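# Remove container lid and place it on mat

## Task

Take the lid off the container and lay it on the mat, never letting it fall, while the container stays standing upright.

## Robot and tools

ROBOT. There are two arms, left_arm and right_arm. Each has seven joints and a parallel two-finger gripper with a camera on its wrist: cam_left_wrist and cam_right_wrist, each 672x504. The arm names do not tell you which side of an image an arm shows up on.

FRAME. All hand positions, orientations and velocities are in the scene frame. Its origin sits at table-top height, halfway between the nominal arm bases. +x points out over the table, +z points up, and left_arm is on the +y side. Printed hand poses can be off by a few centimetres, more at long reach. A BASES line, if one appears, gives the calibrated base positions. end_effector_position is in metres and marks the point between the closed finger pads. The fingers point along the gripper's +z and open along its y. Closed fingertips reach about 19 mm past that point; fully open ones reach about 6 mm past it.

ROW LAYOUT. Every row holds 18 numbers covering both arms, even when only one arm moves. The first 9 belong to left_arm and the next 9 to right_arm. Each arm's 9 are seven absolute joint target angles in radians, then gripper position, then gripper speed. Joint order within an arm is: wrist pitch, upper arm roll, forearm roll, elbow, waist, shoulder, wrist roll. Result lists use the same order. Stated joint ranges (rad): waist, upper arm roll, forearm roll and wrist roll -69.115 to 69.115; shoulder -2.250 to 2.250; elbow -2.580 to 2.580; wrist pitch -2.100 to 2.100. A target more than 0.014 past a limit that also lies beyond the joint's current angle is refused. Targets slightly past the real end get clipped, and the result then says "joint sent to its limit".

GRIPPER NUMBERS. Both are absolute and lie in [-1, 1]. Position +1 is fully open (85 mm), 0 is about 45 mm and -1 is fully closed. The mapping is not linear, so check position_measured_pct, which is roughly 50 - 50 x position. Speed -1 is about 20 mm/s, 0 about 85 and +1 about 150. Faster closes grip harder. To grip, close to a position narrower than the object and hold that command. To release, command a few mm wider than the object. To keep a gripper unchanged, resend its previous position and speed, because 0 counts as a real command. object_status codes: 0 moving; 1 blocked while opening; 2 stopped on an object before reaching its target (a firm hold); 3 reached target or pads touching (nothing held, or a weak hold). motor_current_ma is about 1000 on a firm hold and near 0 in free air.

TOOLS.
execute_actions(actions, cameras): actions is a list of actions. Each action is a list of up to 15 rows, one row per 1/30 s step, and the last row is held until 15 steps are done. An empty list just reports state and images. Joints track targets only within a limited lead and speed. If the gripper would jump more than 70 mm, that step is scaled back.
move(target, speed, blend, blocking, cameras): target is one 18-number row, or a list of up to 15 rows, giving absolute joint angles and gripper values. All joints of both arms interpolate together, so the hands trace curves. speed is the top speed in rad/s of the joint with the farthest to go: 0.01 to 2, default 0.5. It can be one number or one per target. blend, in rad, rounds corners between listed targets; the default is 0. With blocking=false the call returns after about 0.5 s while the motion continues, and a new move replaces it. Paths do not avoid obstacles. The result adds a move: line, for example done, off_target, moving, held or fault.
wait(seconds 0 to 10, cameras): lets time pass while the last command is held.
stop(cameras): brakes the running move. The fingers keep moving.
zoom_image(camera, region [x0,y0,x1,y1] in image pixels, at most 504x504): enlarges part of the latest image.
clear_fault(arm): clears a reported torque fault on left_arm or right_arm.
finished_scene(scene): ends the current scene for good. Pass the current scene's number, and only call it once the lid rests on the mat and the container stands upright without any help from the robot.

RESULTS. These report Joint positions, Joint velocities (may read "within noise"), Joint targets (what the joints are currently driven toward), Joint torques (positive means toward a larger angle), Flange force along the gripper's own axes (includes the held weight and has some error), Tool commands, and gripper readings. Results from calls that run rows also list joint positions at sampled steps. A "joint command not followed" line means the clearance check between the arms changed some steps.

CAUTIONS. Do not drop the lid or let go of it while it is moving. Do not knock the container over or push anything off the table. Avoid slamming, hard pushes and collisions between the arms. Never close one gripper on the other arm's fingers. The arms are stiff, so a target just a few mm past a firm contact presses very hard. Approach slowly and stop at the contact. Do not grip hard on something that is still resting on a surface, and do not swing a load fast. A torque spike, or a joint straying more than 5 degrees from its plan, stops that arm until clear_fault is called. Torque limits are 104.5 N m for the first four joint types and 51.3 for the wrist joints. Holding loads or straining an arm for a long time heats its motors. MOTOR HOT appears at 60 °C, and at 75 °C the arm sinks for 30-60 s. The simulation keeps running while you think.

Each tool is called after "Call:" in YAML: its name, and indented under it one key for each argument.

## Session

Call:
execute_actions:
  actions: []

Scene clock: 0.00 s.
left_arm: end_effector_position=(-0.0302, +0.9274, +0.1845) position_measured_pct=0.0 object_status=3 motor_current_ma=0 end_effector_quat_wxyz=(+0.659, -0.257, -0.703, -0.075) | right_arm: end_effector_position=(-0.0067, +0.1650, +0.2110) position_measured_pct=0.0 object_status=3 motor_current_ma=0 end_effector_quat_wxyz=(+0.092, +0.807, +0.000, +0.583)
Joint names: [wrist pitch, upper arm roll, forearm roll, elbow, waist, shoulder, wrist roll]
Joint positions: left_arm=[1.435 -0.07 -1.367 1.795 -0.889 1.093 1.069] | right_arm=[1.944 0.094 0.932 0.608 -2.028 1.355 2.713]
Joint velocities: within noise
Joint torques (N m): no reading
Flange force (N): no reading
Joint targets: left_arm=[1.435 -0.070 -1.367 1.795 -0.889 1.093 1.069] | right_arm=[1.944 0.094 0.932 0.608 -2.028 1.355 2.713]
Tool commands: left_gripper/position=+1.0 left_gripper/speed=+1.0 right_gripper/position=+1.0 right_gripper/speed=+1.0
camera_calibration:
cam_left_wrist: T_world_to_cam=[[0.406379, 0.882219, -0.237794, -0.749044], [0.062904, -0.286648, -0.955968, 0.492112], [-0.911537, 0.373527, -0.171983, -0.200156], [0, 0, 0, 1]] pos_world=[0.0909907, 0.876647, 0.257902]
cam_right_wrist: T_world_to_cam=[[-0.155504, -0.98734, 0.0312784, 0.167081], [-0.326826, 0.0215424, -0.944839, 0.241106], [0.932203, -0.157149, -0.326039, 0.256732], [0, 0, 0, 1]] pos_world=[-0.134545, 0.200117, 0.306285]

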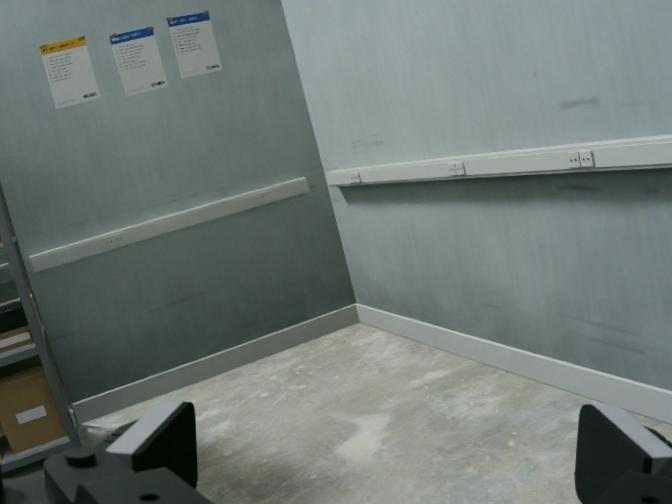

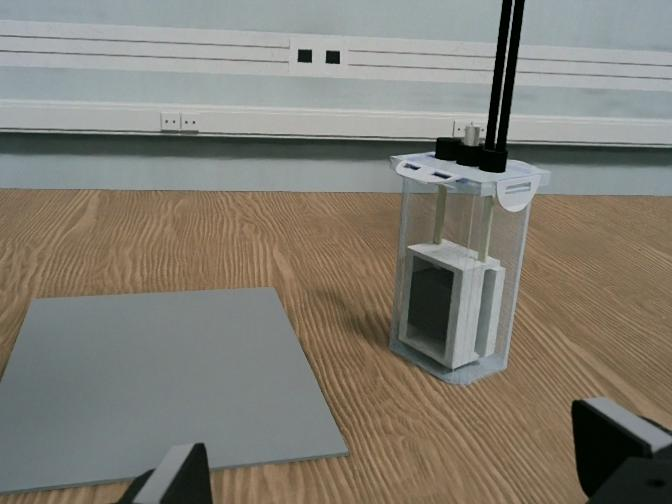

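Call:
move:
  target:
    - [1.05,-0.07,-1.2,2.084,-0.889,0.438,1.069,1,1,1.3,0.1,0.5,2.0,-2.028,0.438,2.3,1,1]
    - [1.05,-0.128,1.226,2.084,-0.889,0.438,1.571,1,1,1.05,0.128,-1.226,2.084,-1.0,0.438,1.571,1,1]
    - [1.05,-0.128,1.226,2.084,-0.016,0.438,1.571,1,1,1.05,0.128,-1.226,2.084,-0.1,0.438,1.571,1,1]
  speed: 0.7

Scene clock: 26.03 s.
left_arm: end_effector_position=(+0.3815, +0.2199, +0.2662) position_measured_pct=0.0 object_status=3 motor_current_ma=0 end_effector_quat_wxyz=(-0.131, -0.452, +0.778, -0.417) | right_arm: end_effector_position=(+0.3629, -0.2025, +0.2672) position_measured_pct=0.0 object_status=3 motor_current_ma=0 end_effector_quat_wxyz=(-0.164, +0.388, +0.812, +0.405)
Joint positions: left_arm=[1.05 -0.128 1.226 2.084 -0.016 0.438 1.571] | right_arm=[1.05 0.128 -1.226 2.084 -0.1 0.438 1.571]
Joint torques (N m): left_arm=[1.7 -0.17 1.49 -6.96 -0.57 -14.84 0.05] | right_arm=[1.92 -0.38 -1.5 -5.12 -1.64 -14.66 -0.29]
Flange force (N): left_arm=[1.9 3.9 2.4] | right_arm=[-4.4 -1.9 -0.8]
Joint targets: left_arm=[1.050 -0.128 1.226 2.084 -0.016 0.438 1.571] | right_arm=[1.050 0.128 -1.226 2.084 -0.100 0.438 1.571]
move: done
cam_left_wrist: T_world_to_cam=[[-0.80245, 0.195632, -0.563739, 0.426151], [0.537806, 0.646416, -0.541213, -0.155198], [0.258532, -0.737479, -0.623928, 0.371642], [0, 0, 0, 1]] pos_world=[0.32935, 0.291031, 0.388121]
cam_right_wrist: T_world_to_cam=[[0.837787, 0.297072, 0.458106, -0.354363], [0.541556, -0.558925, -0.627949, -0.0944265], [0.0695005, 0.774178, -0.629141, 0.455498], [0, 0, 0, 1]] pos_world=[0.31636, -0.300142, 0.389613]

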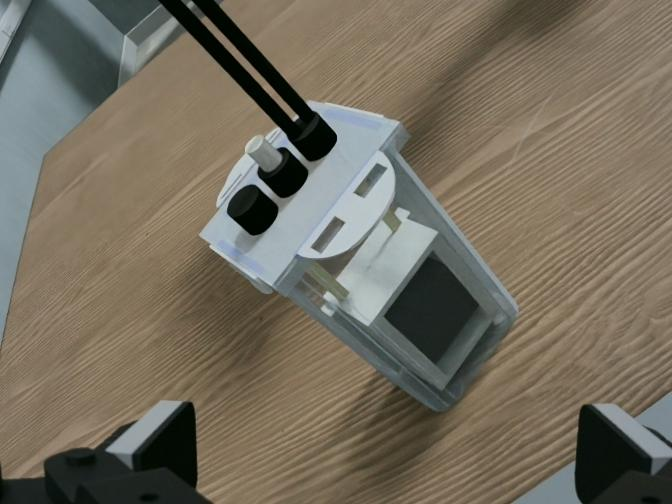

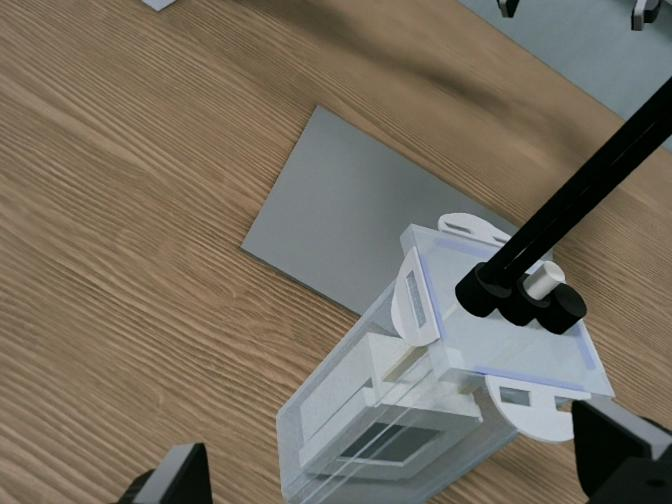

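Call:
move:
  target: [1.5887,0,0,0.8888,0.5306,0.6626,-0.594,0,0,1.05,0.128,-1.226,2.084,-0.1,0.438,1.571,1,1]
  speed: 0.6

Scene clock: 69.27 s.
left_arm: end_effector_position=(+0.4571, +0.1336, +0.3597) position_measured_pct=49.8 object_status=3 motor_current_ma=0 end_effector_quat_wxyz=(+0.000, +0.972, +0.233, +0.001) | right_arm: end_effector_position=(+0.3629, -0.2026, +0.2672) position_measured_pct=0.0 object_status=3 motor_current_ma=0 end_effector_quat_wxyz=(-0.164, +0.388, +0.812, +0.405)
Joint positions: left_arm=[1.589 0 0 0.889 0.531 0.663 -0.594] | right_arm=[1.05 0.128 -1.226 2.084 -0.1 0.438 1.571]
Joint torques (N m): left_arm=[-0.07 -0.59 0.19 -10.7 -0.76 -22.33 0.02] | right_arm=[1.93 -0.4 -1.48 -5.13 -1.73 -14.62 -0.29]
Flange force (N): left_arm=[-4.7 -5.1 4.7] | right_arm=[-4.4 -2.1 -0.9]
Joint targets: left_arm=[1.589 0.000 0.000 0.889 0.531 0.663 -0.594] | right_arm=[1.050 0.128 -1.226 2.084 -0.100 0.438 1.571]
move: done
cam_left_wrist: T_world_to_cam=[[0.455601, -0.888284, -0.0581289, -0.0556963], [-0.886057, -0.458802, 0.0663654, 0.49037], [-0.085621, 0.0212693, -0.996101, 0.536638], [0, 0, 0, 1]] pos_world=[0.505818, 0.164095, 0.498764]
cam_right_wrist: T_world_to_cam=[[0.837832, 0.297026, 0.458054, -0.354371], [0.541487, -0.558949, -0.627987, -0.0943973], [0.0695009, 0.774178, -0.629141, 0.455498], [0, 0, 0, 1]] pos_world=[0.31636, -0.300143, 0.389613]

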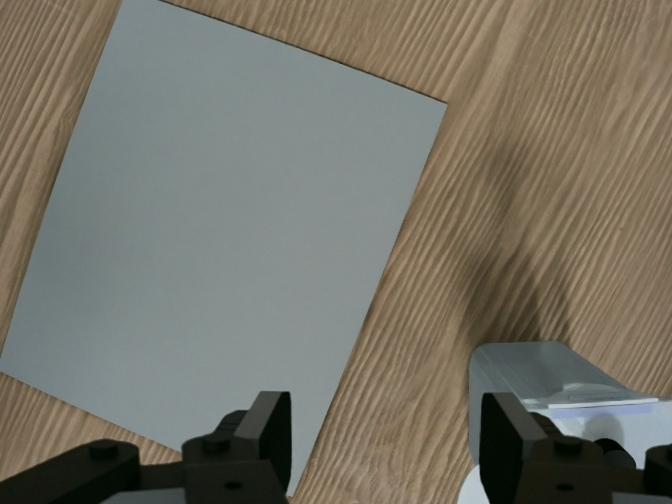

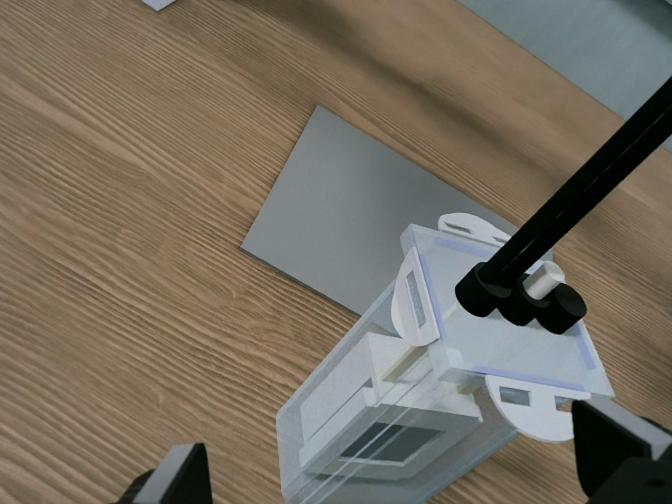

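Call:
move:
  target: [1.7257,0,0,0.538,0.6749,0.8763,-0.45,0,0,1.05,0.128,-1.226,2.084,-0.1,0.438,1.571,1,1]
  speed: 0.2
  cameras: ["cam_left_wrist","cam_right_wrist"]

Scene clock: 88.03 s.
left_arm: end_effector_position=(+0.4572, +0.0295, +0.3402) position_measured_pct=49.8 object_status=3 motor_current_ma=0 end_effector_quat_wxyz=(+0.001, +0.972, +0.233, +0.001) | right_arm: end_effector_position=(+0.3629, -0.2026, +0.2672) position_measured_pct=0.0 object_status=3 motor_current_ma=0 end_effector_quat_wxyz=(-0.164, +0.388, +0.812, +0.405)
Joint positions: left_arm=[1.726 0 0 0.538 0.675 0.876 -0.45] | right_arm=[1.05 0.128 -1.226 2.084 -0.1 0.438 1.571]
Joint torques (N m): left_arm=[-0.04 -0.53 0.14 -10.57 -0.75 -25.49 0.02] | right_arm=[1.92 -0.36 -1.47 -5.12 -1.73 -14.64 -0.3]
Flange force (N): left_arm=[-5.4 -9.6 6.4] | right_arm=[-4.5 -2.1 -0.9]
Joint targets: left_arm=[1.726 0.000 0.000 0.538 0.675 0.876 -0.450] | right_arm=[1.050 0.128 -1.226 2.084 -0.100 0.438 1.571]
move: done
cam_left_wrist: T_world_to_cam=[[0.45534, -0.888437, -0.0578446, -0.149253], [-0.886191, -0.45852, 0.0665182, 0.444015], [-0.0856201, 0.020973, -0.996107, 0.519454], [0, 0, 0, 1]] pos_world=[0.505919, 0.0600934, 0.479263]
cam_right_wrist: T_world_to_cam=[[0.837832, 0.297026, 0.458054, -0.354371], [0.541487, -0.558949, -0.627987, -0.0943973], [0.0695009, 0.774178, -0.629141, 0.455498], [0, 0, 0, 1]] pos_world=[0.31636, -0.300143, 0.389613]

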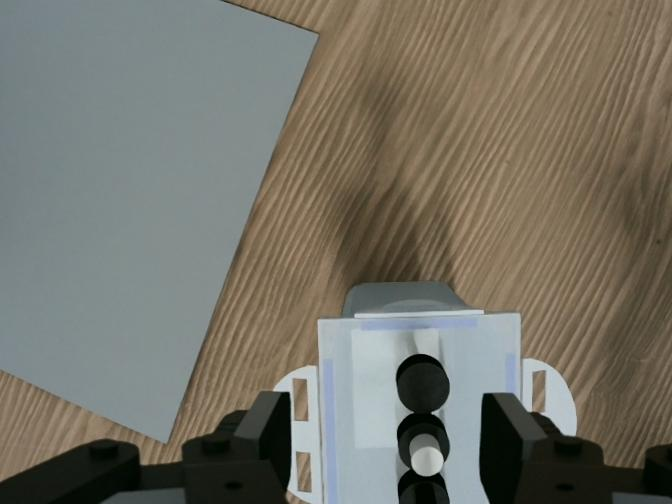

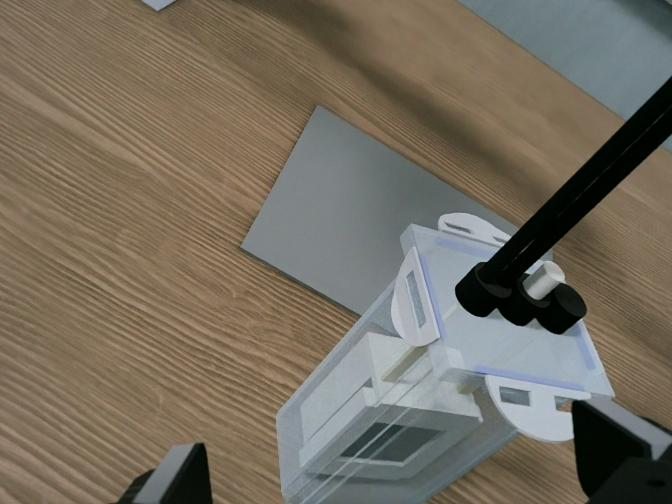

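Call:
move:
  target:
    - [1.784,0,0,0.426,0.7029,0.9301,-0.414,0,0,1.05,0.128,-1.226,2.084,-0.1,0.438,1.571,1,1]
    - [1.557,0,0,0.6849,0.7029,0.8982,-0.414,0,0,1.05,0.128,-1.226,2.084,-0.1,0.438,1.571,1,1]
  speed: 0.12
  cameras: ["cam_left_wrist"]

Scene clock: 106.50 s.
left_arm: end_effector_position=(+0.4532, +0.0099, +0.2802) position_measured_pct=49.8 object_status=3 motor_current_ma=0 end_effector_quat_wxyz=(+0.001, +0.972, +0.237, +0.000) | right_arm: end_effector_position=(+0.3629, -0.2026, +0.2672) position_measured_pct=0.0 object_status=3 motor_current_ma=0 end_effector_quat_wxyz=(-0.164, +0.388, +0.812, +0.405)
Joint positions: left_arm=[1.557 0 0 0.685 0.703 0.898 -0.414] | right_arm=[1.05 0.128 -1.226 2.084 -0.1 0.438 1.571]
Joint torques (N m): left_arm=[-0.06 -0.52 0.11 -10.67 -0.8 -25.88 -0.02] | right_arm=[1.92 -0.36 -1.49 -5.15 -1.74 -14.66 -0.29]
Flange force (N): left_arm=[-4.4 -7.9 4.4] | right_arm=[-4.5 -2.1 -0.9]
Joint targets: left_arm=[1.557 0.000 0.000 0.685 0.703 0.898 -0.414] | right_arm=[1.050 0.128 -1.226 2.084 -0.100 0.438 1.571]
move: done
cam_left_wrist: T_world_to_cam=[[0.462441, -0.884753, -0.0579619, -0.17149], [-0.882484, -0.465614, 0.0665333, 0.433898], [-0.0858534, 0.0203827, -0.996099, 0.459866], [0, 0, 0, 1]] pos_world=[0.501693, 0.0409295, 0.419263]

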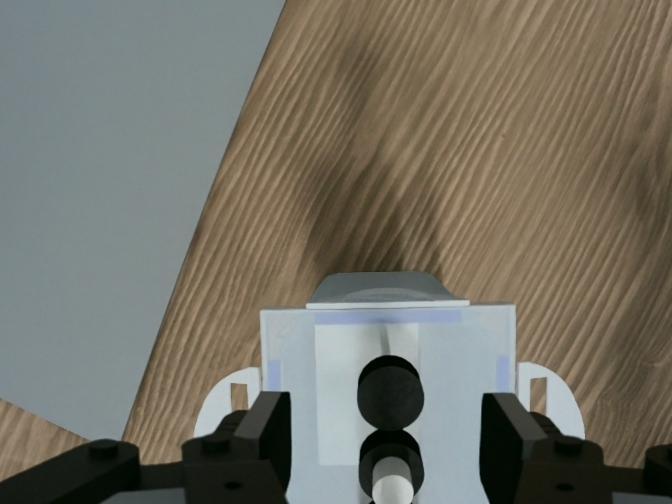

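Call:
move:
  target: [1.3976,0,0,0.8288,0.7061,0.9137,-0.411,0,0,1.05,0.128,-1.226,2.084,-0.1,0.438,1.571,1,1]
  speed: 0.1
  cameras: ["cam_left_wrist"]

Scene clock: 125.90 s.
left_arm: end_effector_position=(+0.4514, +0.0087, +0.2251) position_measured_pct=49.8 object_status=3 motor_current_ma=0 end_effector_quat_wxyz=(+0.001, +0.972, +0.237, +0.000) | right_arm: end_effector_position=(+0.3629, -0.2026, +0.2672) position_measured_pct=0.0 object_status=3 motor_current_ma=0 end_effector_quat_wxyz=(-0.164, +0.388, +0.812, +0.405)
Joint positions: left_arm=[1.398 0 0 0.829 0.706 0.914 -0.411] | right_arm=[1.05 0.128 -1.226 2.084 -0.1 0.438 1.571]
Joint torques (N m): left_arm=[-0.08 -0.51 0.16 -10.55 -0.66 -25.92 -0.04] | right_arm=[1.92 -0.38 -1.48 -5.15 -1.74 -14.63 -0.32]
Flange force (N): left_arm=[-3.8 -6.9 3.2] | right_arm=[-4.4 -2.2 -0.9]
Joint targets: left_arm=[1.398 0.000 0.000 0.829 0.706 0.914 -0.411] | right_arm=[1.050 0.128 -1.226 2.084 -0.100 0.438 1.571]
move: done
cam_left_wrist: T_world_to_cam=[[0.462229, -0.884856, -0.0580829, -0.17476], [-0.882585, -0.465413, 0.0665861, 0.435441], [-0.0859517, 0.0204851, -0.996089, 0.404892], [0, 0, 0, 1]] pos_world=[0.499894, 0.0397284, 0.364163]

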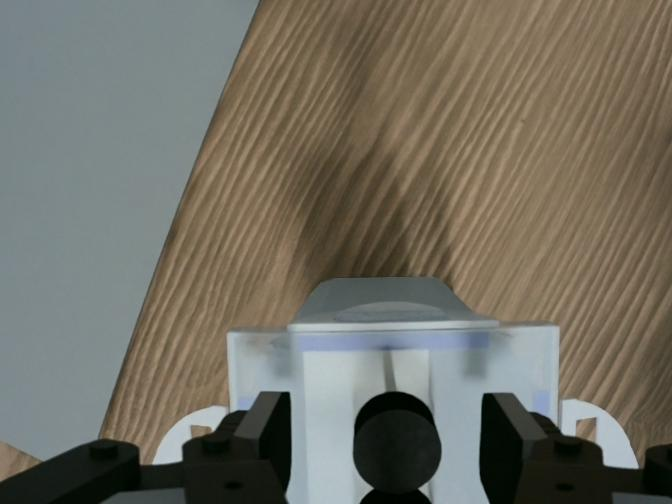

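Call:
move:
  target: [1.3729,0,0,0.8398,0.7075,0.9274,-0.411,0,0,1.05,0.128,-1.226,2.084,-0.1,0.438,1.571,1,1]
  speed: 0.04
  cameras: ["cam_left_wrist"]

Scene clock: 137.63 s.
left_arm: end_effector_position=(+0.4524, +0.0067, +0.2130) position_measured_pct=49.8 object_status=3 motor_current_ma=0 end_effector_quat_wxyz=(+0.001, +0.972, +0.236, +0.000) | right_arm: end_effector_position=(+0.3629, -0.2026, +0.2672) position_measured_pct=0.0 object_status=3 motor_current_ma=0 end_effector_quat_wxyz=(-0.164, +0.388, +0.812, +0.405)
Joint positions: left_arm=[1.373 0 0 0.84 0.708 0.927 -0.411] | right_arm=[1.05 0.128 -1.226 2.084 -0.1 0.438 1.571]
Joint torques (N m): left_arm=[-0.09 -0.49 0.14 -10.55 -0.76 -26 0.07] | right_arm=[1.89 -0.35 -1.52 -5.14 -1.76 -14.66 -0.3]
Flange force (N): left_arm=[-3.9 -7.2 3.1] | right_arm=[-4.5 -2.1 -1.0]
Joint targets: left_arm=[1.373 0.000 0.000 0.840 0.708 0.927 -0.411] | right_arm=[1.050 0.128 -1.226 2.084 -0.100 0.438 1.571]
move: done
cam_left_wrist: T_world_to_cam=[[0.461009, -0.885501, -0.0579557, -0.177252], [-0.883233, -0.464185, 0.0665661, 0.436533], [-0.0858465, 0.0205009, -0.996097, 0.392827], [0, 0, 0, 1]] pos_world=[0.500998, 0.0376222, 0.351963]

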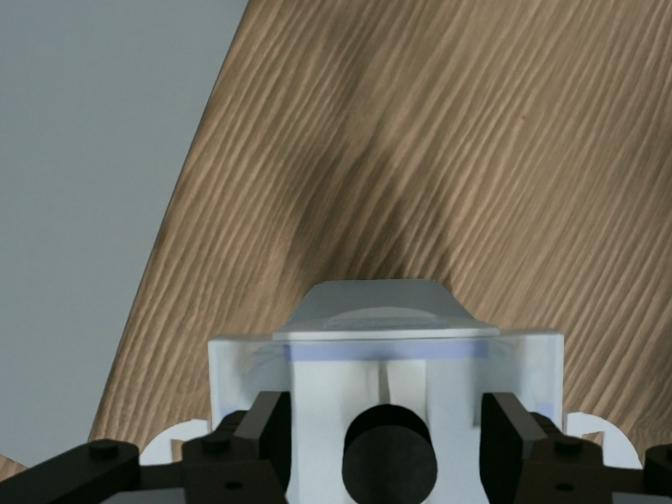

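Call:
move:
  target: [1.3729,0,0,0.8398,0.7075,0.9274,-0.411,-0.7,-1,1.05,0.128,-1.226,2.084,-0.1,0.438,1.571,1,1]
  speed: 0.04
  cameras: ["cam_left_wrist"]

Call:
wait:
  seconds: 0.8
  cameras: ["cam_left_wrist"]

Scene clock: 145.50 s.
left_arm: end_effector_position=(+0.4524, +0.0067, +0.2130) position_measured_pct=77.5 object_status=0 motor_current_ma=1000 end_effector_quat_wxyz=(+0.001, +0.972, +0.236, +0.000) | right_arm: end_effector_position=(+0.3629, -0.2026, +0.2672) position_measured_pct=0.0 object_status=3 motor_current_ma=0 end_effector_quat_wxyz=(-0.164, +0.388, +0.812, +0.405)
Joint positions: left_arm=[1.373 0 0 0.84 0.708 0.927 -0.411] | right_arm=[1.05 0.128 -1.226 2.084 -0.1 0.438 1.571]
Joint torques (N m): left_arm=[-0.28 -0.3 0.29 -9.39 -0.31 -23.04 0.05] | right_arm=[1.93 -0.39 -1.49 -5.16 -1.76 -14.67 -0.3]
Flange force (N): left_arm=[-3.7 -8.5 -1.5] | right_arm=[-4.5 -2.2 -0.9]
Joint targets: left_arm=[1.373 0.000 0.000 0.840 0.708 0.927 -0.411] | right_arm=[1.050 0.128 -1.226 2.084 -0.100 0.438 1.571]
move: done
cam_left_wrist: T_world_to_cam=[[0.461013, -0.885499, -0.057956, -0.177248], [-0.883231, -0.464189, 0.0665658, 0.436526], [-0.0858465, 0.0205009, -0.996097, 0.392927], [0, 0, 0, 1]] pos_world=[0.500998, 0.0376222, 0.352063]

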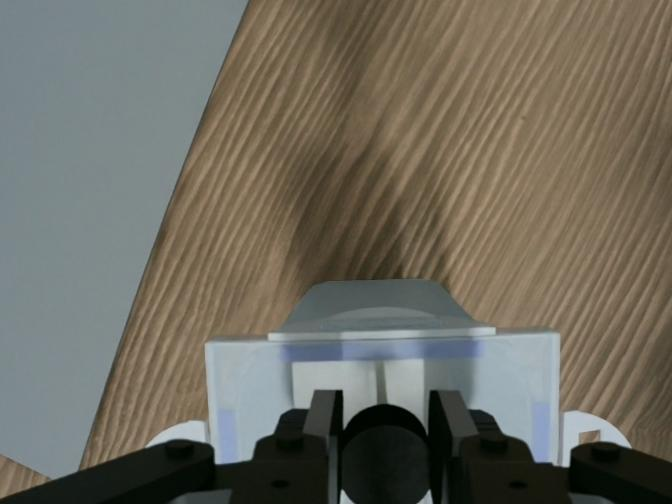

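Scene clock: 146.30 s.
left_arm: end_effector_position=(+0.4524, +0.0067, +0.2130) position_measured_pct=77.5 object_status=2 motor_current_ma=1000 end_effector_quat_wxyz=(+0.001, +0.972, +0.236, +0.000) | right_arm: end_effector_position=(+0.3629, -0.2026, +0.2672) position_measured_pct=0.0 object_status=3 motor_current_ma=0 end_effector_quat_wxyz=(-0.164, +0.388, +0.812, +0.405)
Joint positions: left_arm=[1.373 0 0 0.84 0.708 0.927 -0.411] | right_arm=[1.05 0.128 -1.226 2.084 -0.1 0.438 1.571]
Joint torques (N m): left_arm=[-0.31 -0.29 0.3 -9.44 -0.34 -23.04 -0.01] | right_arm=[1.94 -0.33 -1.49 -5.18 -1.75 -14.6 -0.29]
Flange force (N): left_arm=[-3.9 -8.6 -1.5] | right_arm=[-4.3 -2.2 -0.9]
Joint targets: left_arm=[1.373 0.000 0.000 0.840 0.708 0.927 -0.411] | right_arm=[1.050 0.128 -1.226 2.084 -0.100 0.438 1.571]
Tool commands: left_gripper/position=-0.7 left_gripper/speed=-1.0 right_gripper/position=+1.0 right_gripper/speed=+1.0
wait: 0.80 s; at rest by 0.17 s
cam_left_wrist: T_world_to_cam=[[0.461009, -0.885501, -0.0579557, -0.177252], [-0.883233, -0.464185, 0.0665661, 0.436533], [-0.0858465, 0.0205009, -0.996097, 0.392827], [0, 0, 0, 1]] pos_world=[0.500998, 0.0376222, 0.351963]

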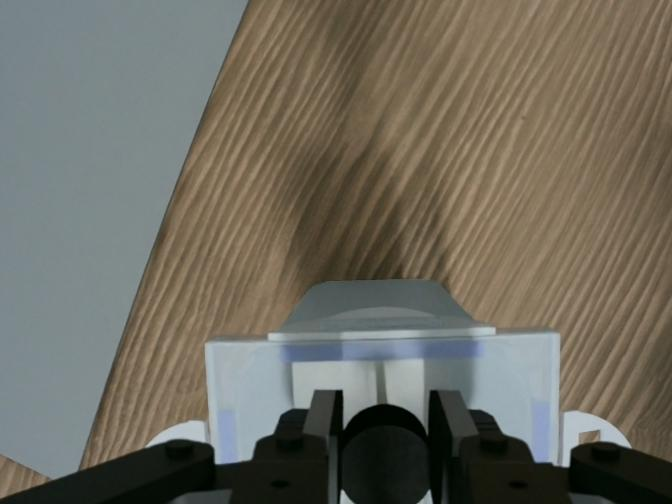

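Call:
move:
  target:
    - [1.3888,0,0,0.8273,0.7075,0.924,-0.411,-0.7,-1,1.05,0.128,-1.226,2.084,-0.1,0.438,1.571,1,1]
    - [1.4552,0,0,0.6998,0.6937,0.9851,-1.043,-0.7,-1,1.05,0.128,-1.226,2.084,-0.1,0.438,1.571,1,1]
  speed: [0.02,0.15]

Scene clock: 173.03 s.
left_arm: end_effector_position=(+0.4723, +0.0023, +0.2187) position_measured_pct=77.5 object_status=2 motor_current_ma=1000 end_effector_quat_wxyz=(+0.000, +0.998, -0.071, +0.001) | right_arm: end_effector_position=(+0.3629, -0.2026, +0.2672) position_measured_pct=0.0 object_status=3 motor_current_ma=0 end_effector_quat_wxyz=(-0.164, +0.388, +0.812, +0.405)
Joint positions: left_arm=[1.455 0 0 0.7 0.694 0.985 -1.043] | right_arm=[1.05 0.128 -1.226 2.084 -0.1 0.438 1.571]
Joint torques (N m): left_arm=[0.08 -0.42 0.25 -12.19 -0.78 -30.49 0.01] | right_arm=[1.93 -0.33 -1.5 -5.18 -1.77 -14.61 -0.27]
Flange force (N): left_arm=[-8.0 -3.8 9.1] | right_arm=[-4.3 -2.2 -1.0]
Joint targets: left_arm=[1.455 0.000 0.000 0.700 0.694 0.985 -1.043] | right_arm=[1.050 0.128 -1.226 2.084 -0.100 0.438 1.571]
move: done
cam_left_wrist: T_world_to_cam=[[-0.137507, -0.98877, -0.0585344, 0.0930994], [-0.98884, 0.133616, 0.0658924, 0.500398], [-0.0573313, 0.0669419, -0.996108, 0.386796], [0, 0, 0, 1]] pos_world=[0.529791, -0.000700059, 0.357767]
cam_right_wrist: T_world_to_cam=[[0.837832, 0.297026, 0.458054, -0.354371], [0.541487, -0.558949, -0.627987, -0.0943973], [0.0695009, 0.774178, -0.629141, 0.455498], [0, 0, 0, 1]] pos_world=[0.31636, -0.300143, 0.389613]

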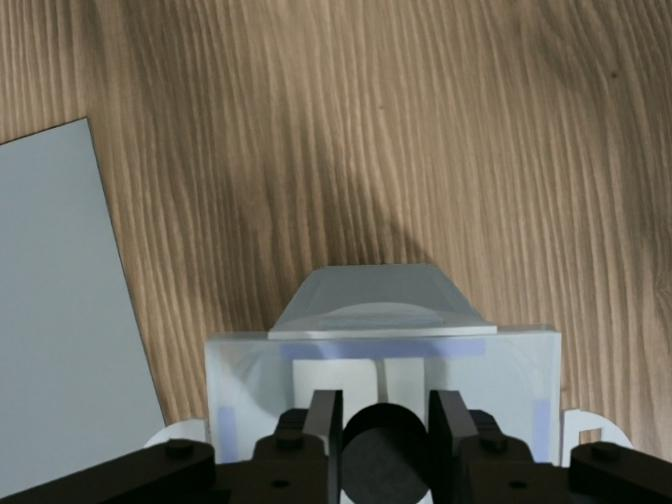

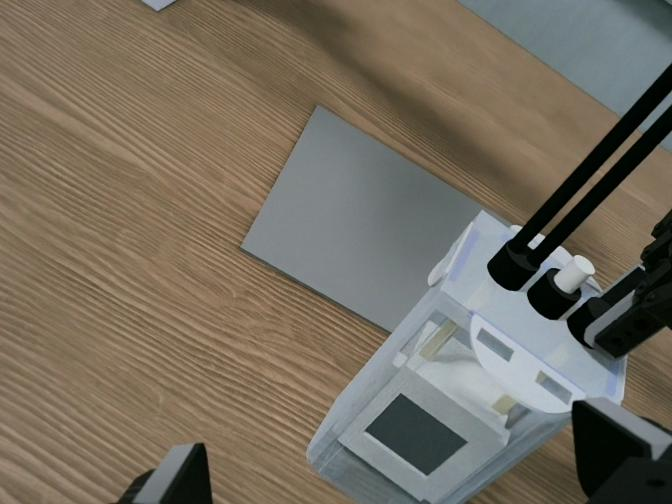

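Call:
move:
  target:
    - [1.4399,0,0,0.7129,0.6937,0.9873,-1.043,-0.7,-1,1.05,0.128,-1.226,2.084,0.1,0.438,1.571,0,0]
    - [1.4399,0,0,0.7129,0.6937,0.9873,-1.043,-0.7,-1,1.563,0,-1.653,1.81,0.4,1.2105,-0.11,0,0]
  speed: [0.1,0.6]

Call:
move:
  target: [1.4399,0,0,0.7129,0.6937,0.9873,-1.043,-0.7,-1,1.563,0,-1.653,1.81,-0.003,1.2105,-0.11,0,0]
  speed: 0.2

Scene clock: 191.07 s.
left_arm: end_effector_position=(+0.4723, +0.0024, +0.2132) position_measured_pct=77.5 object_status=2 motor_current_ma=1000 end_effector_quat_wxyz=(+0.000, +0.998, -0.071, +0.001) | right_arm: end_effector_position=(+0.5164, -0.3345, +0.1701) position_measured_pct=49.8 object_status=3 motor_current_ma=0 end_effector_quat_wxyz=(+0.688, -0.688, +0.158, -0.166)
Joint positions: left_arm=[1.44 0 0 0.713 0.694 0.987 -1.043] | right_arm=[1.563 0 -1.653 1.81 0.4 1.21 -0.11]
Joint torques (N m): left_arm=[-0.14 -0.59 0.2 -9.7 -0.93 -24.79 0.03] | right_arm=[3.16 -2.26 -0.44 -1.23 -1.77 -20.94 -0.2]
Flange force (N): left_arm=[-8.6 -3.9 0.2] | right_arm=[0.0 2.6 -2.7]
Joint targets: left_arm=[1.440 0.000 0.000 0.713 0.694 0.987 -1.043] | right_arm=[1.563 0.000 -1.653 1.810 0.400 1.210 -0.110]
move: done
cam_left_wrist: T_world_to_cam=[[-0.137512, -0.988763, -0.058633, 0.0927952], [-0.98884, 0.133614, 0.0659058, 0.500663], [-0.057331, 0.0670415, -0.996102, 0.381209], [0, 0, 0, 1]] pos_world=[0.529691, -0.000700143, 0.352167]
cam_right_wrist: T_world_to_cam=[[-0.107356, 0.0450504, -0.993199, 0.251358], [-0.899473, 0.421206, 0.11633, 0.633039], [0.423583, 0.905845, -0.00469733, 0.240859], [0, 0, 0, 1]] pos_world=[0.494363, -0.496144, 0.177138]

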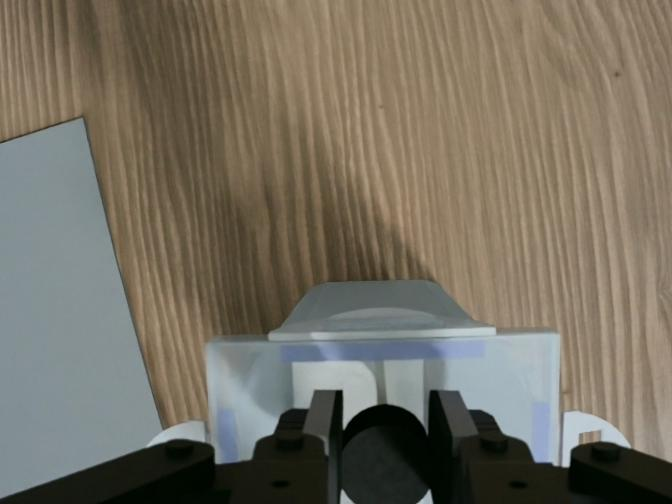

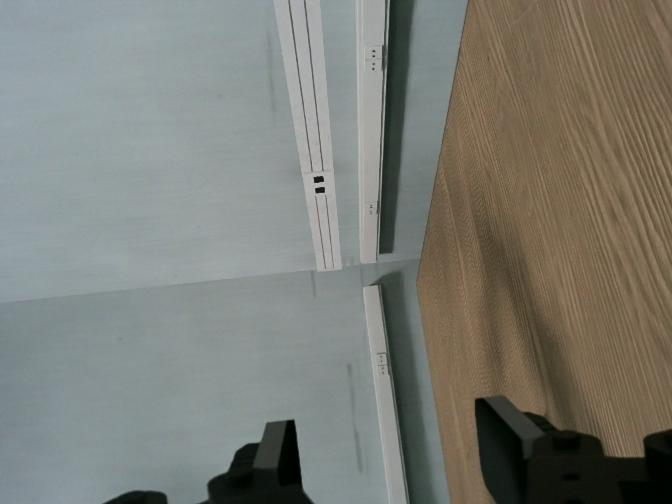

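Scene clock: 193.40 s.
left_arm: end_effector_position=(+0.4723, +0.0024, +0.2132) position_measured_pct=77.5 object_status=2 motor_current_ma=1000 end_effector_quat_wxyz=(+0.000, +0.998, -0.071, +0.001) | right_arm: end_effector_position=(+0.4362, -0.1342, +0.1701) position_measured_pct=49.8 object_status=3 motor_current_ma=0 end_effector_quat_wxyz=(+0.707, -0.706, +0.017, -0.025)
Joint positions: left_arm=[1.44 0 0 0.713 0.694 0.987 -1.043] | right_arm=[1.563 0 -1.653 1.81 -0.003 1.211 -0.11]
Joint torques (N m): left_arm=[-0.14 -0.5 0.13 -9.7 -0.85 -24.71 0] | right_arm=[3.11 -2.24 -0.45 -1.28 -1.76 -20.91 -0.24]
Flange force (N): left_arm=[-8.8 -4.1 0.2] | right_arm=[-0.3 2.5 -2.7]
Joint targets: left_arm=[1.440 0.000 0.000 0.713 0.694 0.987 -1.043] | right_arm=[1.563 0.000 -1.653 1.810 -0.003 1.211 -0.110]
move: done
cam_left_wrist: T_world_to_cam=[[-0.137512, -0.988763, -0.058633, 0.0927952], [-0.98884, 0.133614, 0.0659058, 0.500663], [-0.057331, 0.0670415, -0.996102, 0.381209], [0, 0, 0, 1]] pos_world=[0.529691, -0.000700143, 0.352167]
cam_right_wrist: T_world_to_cam=[[-0.116523, -0.000648633, -0.993188, 0.231496], [-0.992589, 0.034799, 0.11643, 0.465301], [0.0344864, 0.999394, -0.00469871, 0.275623], [0, 0, 0, 1]] pos_world=[0.479322, -0.291497, 0.177039]

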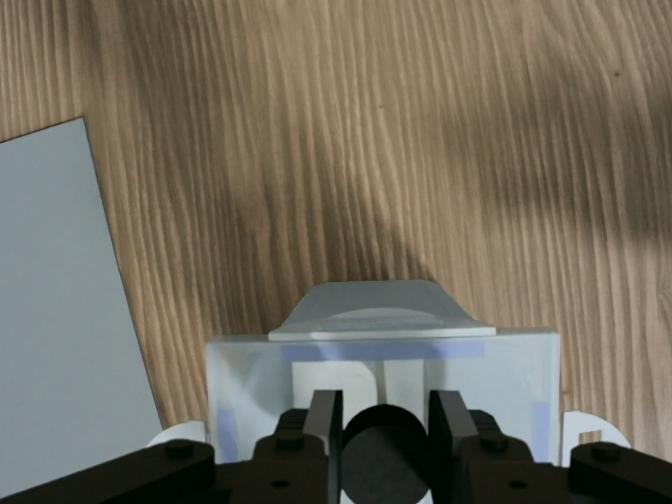

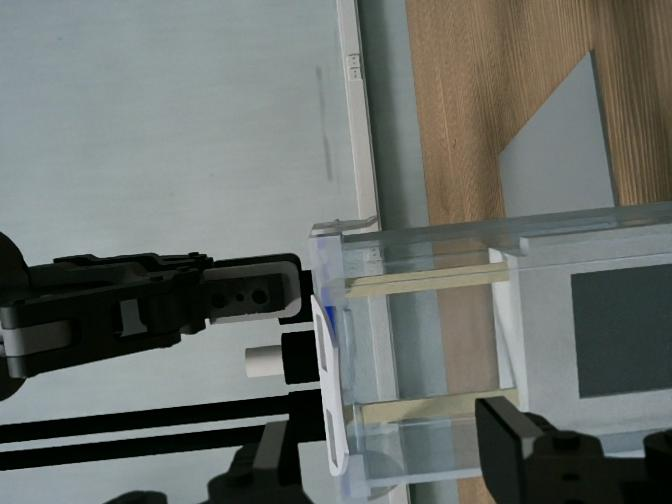

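Call:
move:
  target: [1.4399,0,0,0.7129,0.6937,0.9873,-1.043,-0.7,-1,1.5496,0,-1.7307,1.8048,-0.0794,1.2038,-0.1385,0,0]
  speed: 0.1
  cameras: ["cam_right_wrist"]

Scene clock: 202.67 s.
left_arm: end_effector_position=(+0.4723, +0.0024, +0.2132) position_measured_pct=77.5 object_status=2 motor_current_ma=1000 end_effector_quat_wxyz=(+0.000, +0.998, -0.071, +0.001) | right_arm: end_effector_position=(+0.4394, -0.1009, +0.1726) position_measured_pct=49.8 object_status=3 motor_current_ma=0 end_effector_quat_wxyz=(+0.707, -0.707, +0.024, -0.019)
Joint positions: left_arm=[1.44 0 0 0.713 0.694 0.987 -1.043] | right_arm=[1.55 0 -1.731 1.805 -0.079 1.204 -0.138]
Joint torques (N m): left_arm=[-0.17 -0.56 0.16 -9.72 -0.84 -24.79 0.01] | right_arm=[3.16 -2.23 -0.47 -1.59 -1.76 -21.22 -0.21]
Flange force (N): left_arm=[-8.5 -4.0 0.2] | right_arm=[0.2 2.6 -2.6]
Joint targets: left_arm=[1.440 0.000 0.000 0.713 0.694 0.987 -1.043] | right_arm=[1.550 0.000 -1.731 1.805 -0.079 1.204 -0.138]
move: done
cam_right_wrist: T_world_to_cam=[[-0.134324, -0.00137614, -0.990937, 0.241717], [-0.99026, 0.0371597, 0.134181, 0.463271], [0.0366383, 0.999308, -0.00635418, 0.241677], [0, 0, 0, 1]] pos_world=[0.482372, -0.258393, 0.1789]

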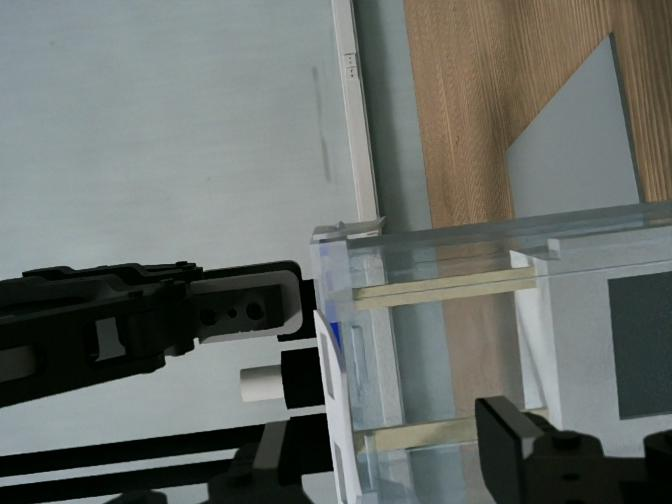

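Call:
move:
  target: [1.4399,0,0,0.7129,0.6937,0.9873,-1.043,-0.7,-1,1.5394,0,-1.786,1.7955,-0.137,1.2026,-0.153,0,0]
  speed: 0.05
  cameras: ["cam_right_wrist"]

Scene clock: 212.67 s.
left_arm: end_effector_position=(+0.4723, +0.0024, +0.2132) position_measured_pct=77.5 object_status=2 motor_current_ma=1000 end_effector_quat_wxyz=(+0.000, +0.998, -0.071, +0.001) | right_arm: end_effector_position=(+0.4402, -0.0754, +0.1733) position_measured_pct=49.8 object_status=3 motor_current_ma=0 end_effector_quat_wxyz=(+0.707, -0.707, +0.026, -0.017)
Joint positions: left_arm=[1.44 0 0 0.713 0.694 0.987 -1.043] | right_arm=[1.539 0 -1.786 1.795 -0.137 1.203 -0.153]
Joint torques (N m): left_arm=[-0.16 -0.59 0.1 -9.67 -0.82 -24.63 0.04] | right_arm=[3.13 -2.16 -0.48 -1.78 -1.75 -21.48 -0.21]
Flange force (N): left_arm=[-8.7 -4.2 0.0] | right_arm=[0.7 2.6 -2.5]
Joint targets: left_arm=[1.440 0.000 0.000 0.713 0.694 0.987 -1.043] | right_arm=[1.539 0.000 -1.786 1.795 -0.137 1.203 -0.153]
move: done
cam_right_wrist: T_world_to_cam=[[-0.139914, -0.00181924, -0.990162, 0.24486], [-0.989539, 0.0357622, 0.13976, 0.461555], [0.0351561, 0.999359, -0.00680384, 0.216876], [0, 0, 0, 1]] pos_world=[0.483361, -0.232798, 0.179419]

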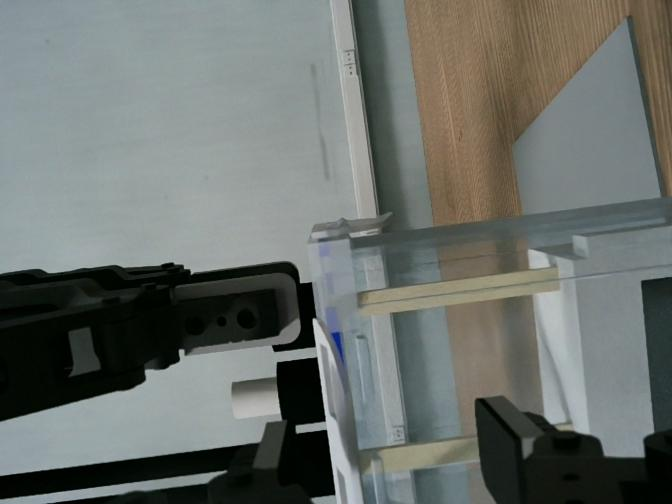

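Call:
move:
  target: [1.4399,0,0,0.7129,0.6937,0.9873,-1.043,-0.7,-1,1.5332,0,-1.8205,1.8014,-0.1729,1.2009,-0.1526,0,0]
  speed: 0.03
  cameras: ["cam_right_wrist"]

Scene clock: 224.50 s.
left_arm: end_effector_position=(+0.4723, +0.0024, +0.2132) position_measured_pct=77.5 object_status=2 motor_current_ma=1000 end_effector_quat_wxyz=(+0.000, +0.998, -0.071, +0.001) | right_arm: end_effector_position=(+0.4365, -0.0601, +0.1730) position_measured_pct=49.8 object_status=3 motor_current_ma=0 end_effector_quat_wxyz=(+0.706, -0.708, +0.027, -0.015)
Joint positions: left_arm=[1.44 0 0 0.713 0.694 0.987 -1.043] | right_arm=[1.533 0 -1.82 1.801 -0.173 1.201 -0.153]
Joint torques (N m): left_arm=[-0.15 -0.59 0.13 -9.7 -0.8 -24.7 -0.03] | right_arm=[3.13 -2.14 -0.49 -1.88 -1.75 -21.52 -0.23]
Flange force (N): left_arm=[-8.8 -4.2 0.2] | right_arm=[0.6 2.6 -2.5]
Joint targets: left_arm=[1.440 0.000 0.000 0.713 0.694 0.987 -1.043] | right_arm=[1.533 0.000 -1.820 1.801 -0.173 1.201 -0.153]
move: done
cam_right_wrist: T_world_to_cam=[[-0.14486, -0.0040887, -0.989444, 0.24607], [-0.988859, 0.0352339, 0.144628, 0.456227], [0.0342707, 0.999371, -0.00914713, 0.202465], [0, 0, 0, 1]] pos_world=[0.479851, -0.217406, 0.179341]

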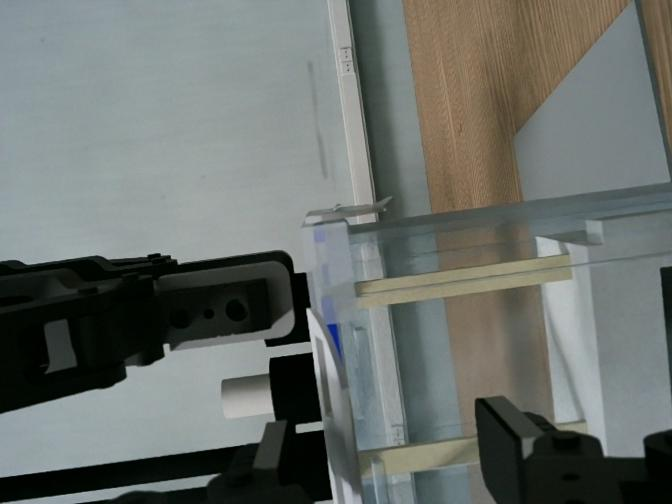

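Call:
move:
  target: [1.4399,0,0,0.7129,0.6937,0.9873,-1.043,-0.7,-1,1.5308,0,-1.8337,1.7976,-0.1863,1.2005,-0.1556,0,0]
  speed: 0.02
  cameras: ["cam_right_wrist"]

Call:
move:
  target: [1.4399,0,0,0.7129,0.6937,0.9873,-1.043,-0.7,-1,1.53,0,-1.8381,1.7963,-0.1908,1.2003,-0.1566,0,0]
  speed: 0.02
  cameras: []

Call:
move:
  target: [1.4399,0,0,0.7129,0.6937,0.9873,-1.043,-0.7,-1,1.5292,0,-1.8425,1.795,-0.1953,1.2001,-0.1576,0,0]
  speed: 0.02
  cameras: []

Scene clock: 235.03 s.
left_arm: end_effector_position=(+0.4723, +0.0024, +0.2132) position_measured_pct=77.5 object_status=2 motor_current_ma=1000 end_effector_quat_wxyz=(+0.000, +0.998, -0.071, +0.001) | right_arm: end_effector_position=(+0.4369, -0.0540, +0.1735) position_measured_pct=49.8 object_status=3 motor_current_ma=0 end_effector_quat_wxyz=(+0.706, -0.707, +0.027, -0.015)
Joint positions: left_arm=[1.44 0 0 0.713 0.694 0.987 -1.043] | right_arm=[1.531 0 -1.834 1.798 -0.186 1.2 -0.156]
Joint torques (N m): left_arm=[-0.14 -0.58 0.13 -9.79 -0.91 -24.76 0.03] | right_arm=[3.15 -2.11 -0.51 -1.95 -1.78 -21.55 -0.22]
Flange force (N): left_arm=[-9.2 -4.4 0.4] | right_arm=[0.7 2.5 -2.5]
Joint targets: left_arm=[1.440 0.000 0.000 0.713 0.694 0.987 -1.043] | right_arm=[1.531 0.000 -1.834 1.798 -0.186 1.200 -0.156]
move: done
cam_right_wrist: T_world_to_cam=[[-0.144258, -0.0036102, -0.989534, 0.246374], [-0.988947, 0.0351571, 0.144044, 0.456482], [0.0342691, 0.999375, -0.00864197, 0.196269], [0, 0, 0, 1]] pos_world=[0.480252, -0.211305, 0.179738]

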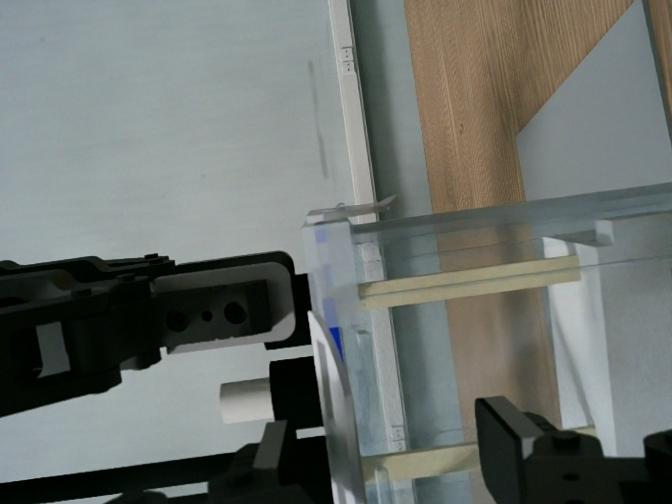

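Scene clock: 235.73 s.
left_arm: end_effector_position=(+0.4723, +0.0024, +0.2132) position_measured_pct=77.5 object_status=2 motor_current_ma=1000 end_effector_quat_wxyz=(+0.000, +0.998, -0.071, +0.001) | right_arm: end_effector_position=(+0.4370, -0.0520, +0.1737) position_measured_pct=49.8 object_status=3 motor_current_ma=0 end_effector_quat_wxyz=(+0.706, -0.707, +0.027, -0.015)
Joint positions: left_arm=[1.44 0 0 0.713 0.694 0.987 -1.043] | right_arm=[1.53 0 -1.838 1.796 -0.191 1.2 -0.157]
Joint torques (N m): left_arm=[-0.14 -0.62 0.17 -9.72 -0.88 -24.78 0.03] | right_arm=[3.14 -2.14 -0.5 -1.99 -1.79 -21.6 -0.22]
Flange force (N): left_arm=[-8.7 -4.1 0.3] | right_arm=[0.7 2.5 -2.6]
Joint targets: left_arm=[1.440 0.000 0.000 0.713 0.694 0.987 -1.043] | right_arm=[1.530 0.000 -1.838 1.796 -0.191 1.200 -0.157]
move: done

Scene clock: 236.43 s.
left_arm: end_effector_position=(+0.4723, +0.0024, +0.2132) position_measured_pct=77.5 object_status=2 motor_current_ma=1000 end_effector_quat_wxyz=(+0.000, +0.998, -0.071, +0.001) | right_arm: end_effector_position=(+0.4372, -0.0500, +0.1739) position_measured_pct=49.8 object_status=3 motor_current_ma=0 end_effector_quat_wxyz=(+0.706, -0.707, +0.027, -0.015)
Joint positions: left_arm=[1.44 0 0 0.713 0.694 0.987 -1.043] | right_arm=[1.529 0 -1.843 1.795 -0.195 1.2 -0.158]
Joint torques (N m): left_arm=[-0.87 1.09 1.35 -10.37 1.52 -24.44 0.14] | right_arm=[3.23 -3.89 -0.64 -2.62 -4.18 -21.93 -0.21]
Flange force (N): left_arm=[-9.5 -9.1 -0.4] | right_arm=[0.5 2.5 -8.4]
Joint targets: left_arm=[1.440 0.000 0.000 0.713 0.694 0.987 -1.043] | right_arm=[1.529 0.000 -1.843 1.795 -0.195 1.200 -0.158]
move: done

Call:
move:
  target: [1.4399,0,0,0.7129,0.6937,0.9873,-1.043,-0.7,-1,1.53,0,-1.8392,1.796,-0.1919,1.2003,-0.1568,0,0]
  speed: 0.02
  cameras: ["cam_right_wrist"]

Call:
move:
  target: [1.4399,0,0,0.7129,0.6937,0.9873,-1.043,-0.7,-1,1.53,0,-1.8392,1.796,-0.1919,1.2003,-0.1568,-0.3,-1]
  speed: 0.02
  cameras: ["cam_right_wrist"]

Scene clock: 243.37 s.
left_arm: end_effector_position=(+0.4723, +0.0023, +0.2132) position_measured_pct=77.5 object_status=2 motor_current_ma=1000 end_effector_quat_wxyz=(+0.000, +0.998, -0.071, +0.001) | right_arm: end_effector_position=(+0.4370, -0.0515, +0.1738) position_measured_pct=49.8 object_status=3 motor_current_ma=0 end_effector_quat_wxyz=(+0.706, -0.707, +0.027, -0.015)
Joint positions: left_arm=[1.44 0 0 0.713 0.694 0.987 -1.043] | right_arm=[1.53 0 -1.839 1.796 -0.192 1.2 -0.157]
Joint torques (N m): left_arm=[-0.23 0.12 0.6 -9.81 0.16 -24.59 0] | right_arm=[3.16 -2.13 -0.52 -1.97 -1.74 -21.62 -0.22]
Flange force (N): left_arm=[-8.8 -6.0 0.1] | right_arm=[0.8 2.6 -2.4]
Joint targets: left_arm=[1.440 0.000 0.000 0.713 0.694 0.987 -1.043] | right_arm=[1.530 0.000 -1.839 1.796 -0.192 1.200 -0.157]
move: done
cam_right_wrist: T_world_to_cam=[[-0.14384, -0.003141, -0.989596, 0.2466], [-0.989011, 0.0349833, 0.143644, 0.456518], [0.0341681, 0.999383, -0.00813847, 0.193728], [0, 0, 0, 1]] pos_world=[0.480353, -0.208804, 0.180035]

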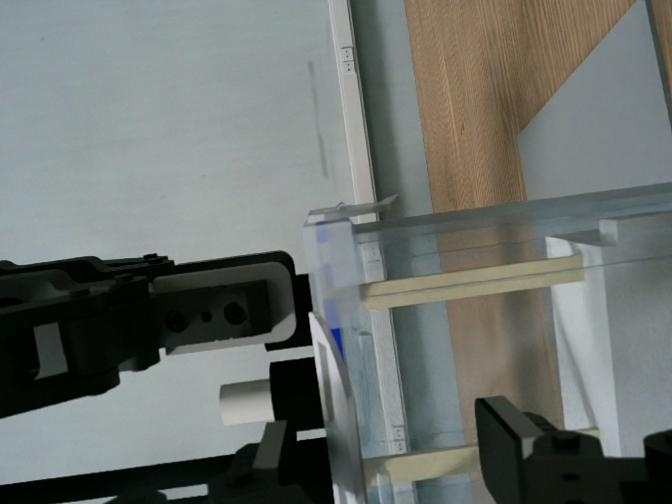

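Scene clock: 244.30 s.
left_arm: end_effector_position=(+0.4723, +0.0024, +0.2132) position_measured_pct=77.5 object_status=2 motor_current_ma=1000 end_effector_quat_wxyz=(+0.000, +0.998, -0.071, +0.001) | right_arm: end_effector_position=(+0.4371, -0.0516, +0.1738) position_measured_pct=64.9 object_status=0 motor_current_ma=10 end_effector_quat_wxyz=(+0.706, -0.707, +0.027, -0.015)
Joint positions: left_arm=[1.44 0 0 0.713 0.694 0.987 -1.043] | right_arm=[1.53 0 -1.839 1.796 -0.192 1.2 -0.157]
Joint torques (N m): left_arm=[-0.98 1.36 1.51 -10.4 1.84 -24.49 0.14] | right_arm=[3.86 -4.4 -0.66 -2.82 -4.26 -22.89 -0.2]
Flange force (N): left_arm=[-9.0 -9.3 -0.6] | right_arm=[0.6 4.4 -8.4]
Joint targets: left_arm=[1.440 0.000 0.000 0.713 0.694 0.987 -1.043] | right_arm=[1.530 0.000 -1.839 1.796 -0.192 1.200 -0.157]
move: done
cam_right_wrist: T_world_to_cam=[[-0.143941, -0.00322286, -0.989581, 0.24653], [-0.988993, 0.0350972, 0.143741, 0.456533], [0.0342683, 0.999379, -0.0082393, 0.193796], [0, 0, 0, 1]] pos_world=[0.480353, -0.208904, 0.179936]

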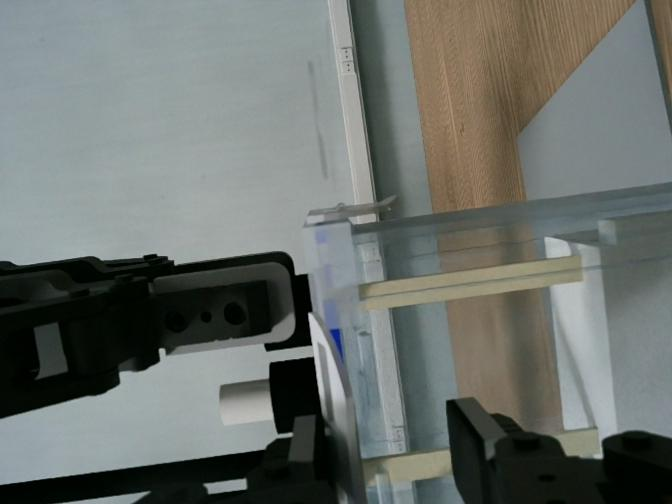

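Call:
move:
  target: [1.4399,0,0,0.7129,0.6937,0.9873,-1.043,-0.7,-1,1.5304,0,-1.837,1.7966,-0.1897,1.2003,-0.1563,-0.5,-1]
  speed: 0.02
  cameras: ["cam_right_wrist"]

Call:
wait:
  seconds: 1
  cameras: ["cam_right_wrist"]

Scene clock: 255.33 s.
left_arm: end_effector_position=(+0.4723, +0.0024, +0.2131) position_measured_pct=77.5 object_status=2 motor_current_ma=1000 end_effector_quat_wxyz=(+0.000, +0.998, -0.071, +0.001) | right_arm: end_effector_position=(+0.4370, -0.0525, +0.1738) position_measured_pct=74.9 object_status=0 motor_current_ma=170 end_effector_quat_wxyz=(+0.706, -0.707, +0.027, -0.015)
Joint positions: left_arm=[1.44 0 0 0.713 0.694 0.987 -1.043] | right_arm=[1.53 0 -1.837 1.797 -0.19 1.2 -0.156]
Joint torques (N m): left_arm=[-0.25 1.13 1.47 -10.52 1.31 -26.33 0.08] | right_arm=[-6.81 3.42 -0.05 0.3 -4.79 -6.78 -0.33]
Flange force (N): left_arm=[-7.0 -7.0 2.4] | right_arm=[-2.8 -27.1 -13.0]
Joint targets: left_arm=[1.440 0.000 0.000 0.713 0.694 0.987 -1.043] | right_arm=[1.530 0.000 -1.837 1.797 -0.190 1.200 -0.156]
move: done
cam_right_wrist: T_world_to_cam=[[-0.143843, -0.00323992, -0.989595, 0.246578], [-0.989011, 0.0349976, 0.143643, 0.456556], [0.0341681, 0.999382, -0.00823846, 0.194745], [0, 0, 0, 1]] pos_world=[0.480353, -0.209804, 0.180035]

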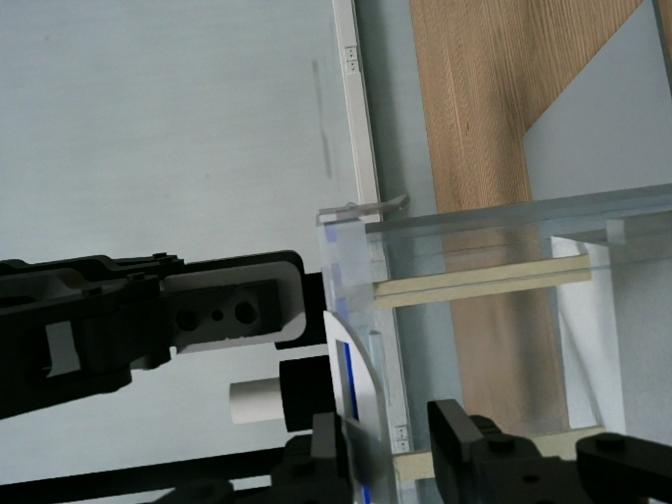

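Scene clock: 256.33 s.
left_arm: end_effector_position=(+0.4723, +0.0024, +0.2131) position_measured_pct=77.5 object_status=2 motor_current_ma=1000 end_effector_quat_wxyz=(+0.000, +0.998, -0.071, +0.001) | right_arm: end_effector_position=(+0.4370, -0.0525, +0.1738) position_measured_pct=74.9 object_status=3 motor_current_ma=170 end_effector_quat_wxyz=(+0.706, -0.707, +0.027, -0.015)
Joint positions: left_arm=[1.44 0 0 0.713 0.694 0.987 -1.043] | right_arm=[1.53 0 -1.837 1.797 -0.19 1.2 -0.156]
Joint torques (N m): left_arm=[-0.29 1.2 1.47 -10.51 1.32 -26.3 0.15] | right_arm=[-6.82 3.49 -0.03 0.36 -4.82 -6.76 -0.37]
Flange force (N): left_arm=[-6.9 -7.1 2.3] | right_arm=[-2.8 -27.1 -13.0]
Joint targets: left_arm=[1.440 0.000 0.000 0.713 0.694 0.987 -1.043] | right_arm=[1.530 0.000 -1.837 1.797 -0.190 1.200 -0.156]
Tool commands: left_gripper/position=-0.7 left_gripper/speed=-1.0 right_gripper/position=-0.5 right_gripper/speed=-1.0
wait: 1.00 s; at rest by 0.17 s
cam_right_wrist: T_world_to_cam=[[-0.143843, -0.00323992, -0.989595, 0.246479], [-0.989011, 0.0349976, 0.143643, 0.456571], [0.0341681, 0.999382, -0.00823846, 0.194744], [0, 0, 0, 1]] pos_world=[0.480353, -0.209804, 0.179935]

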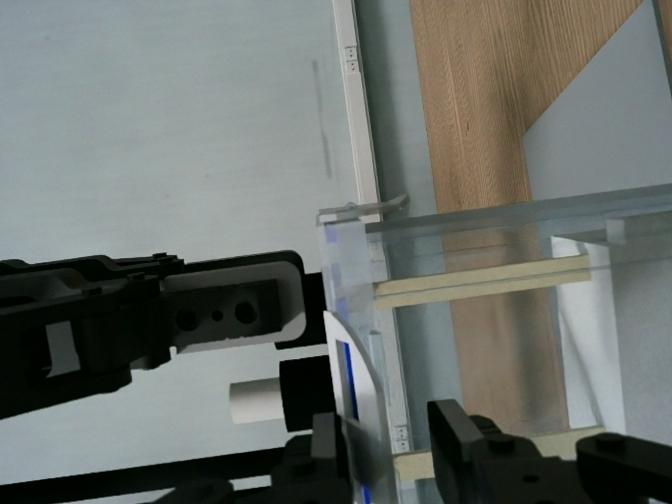

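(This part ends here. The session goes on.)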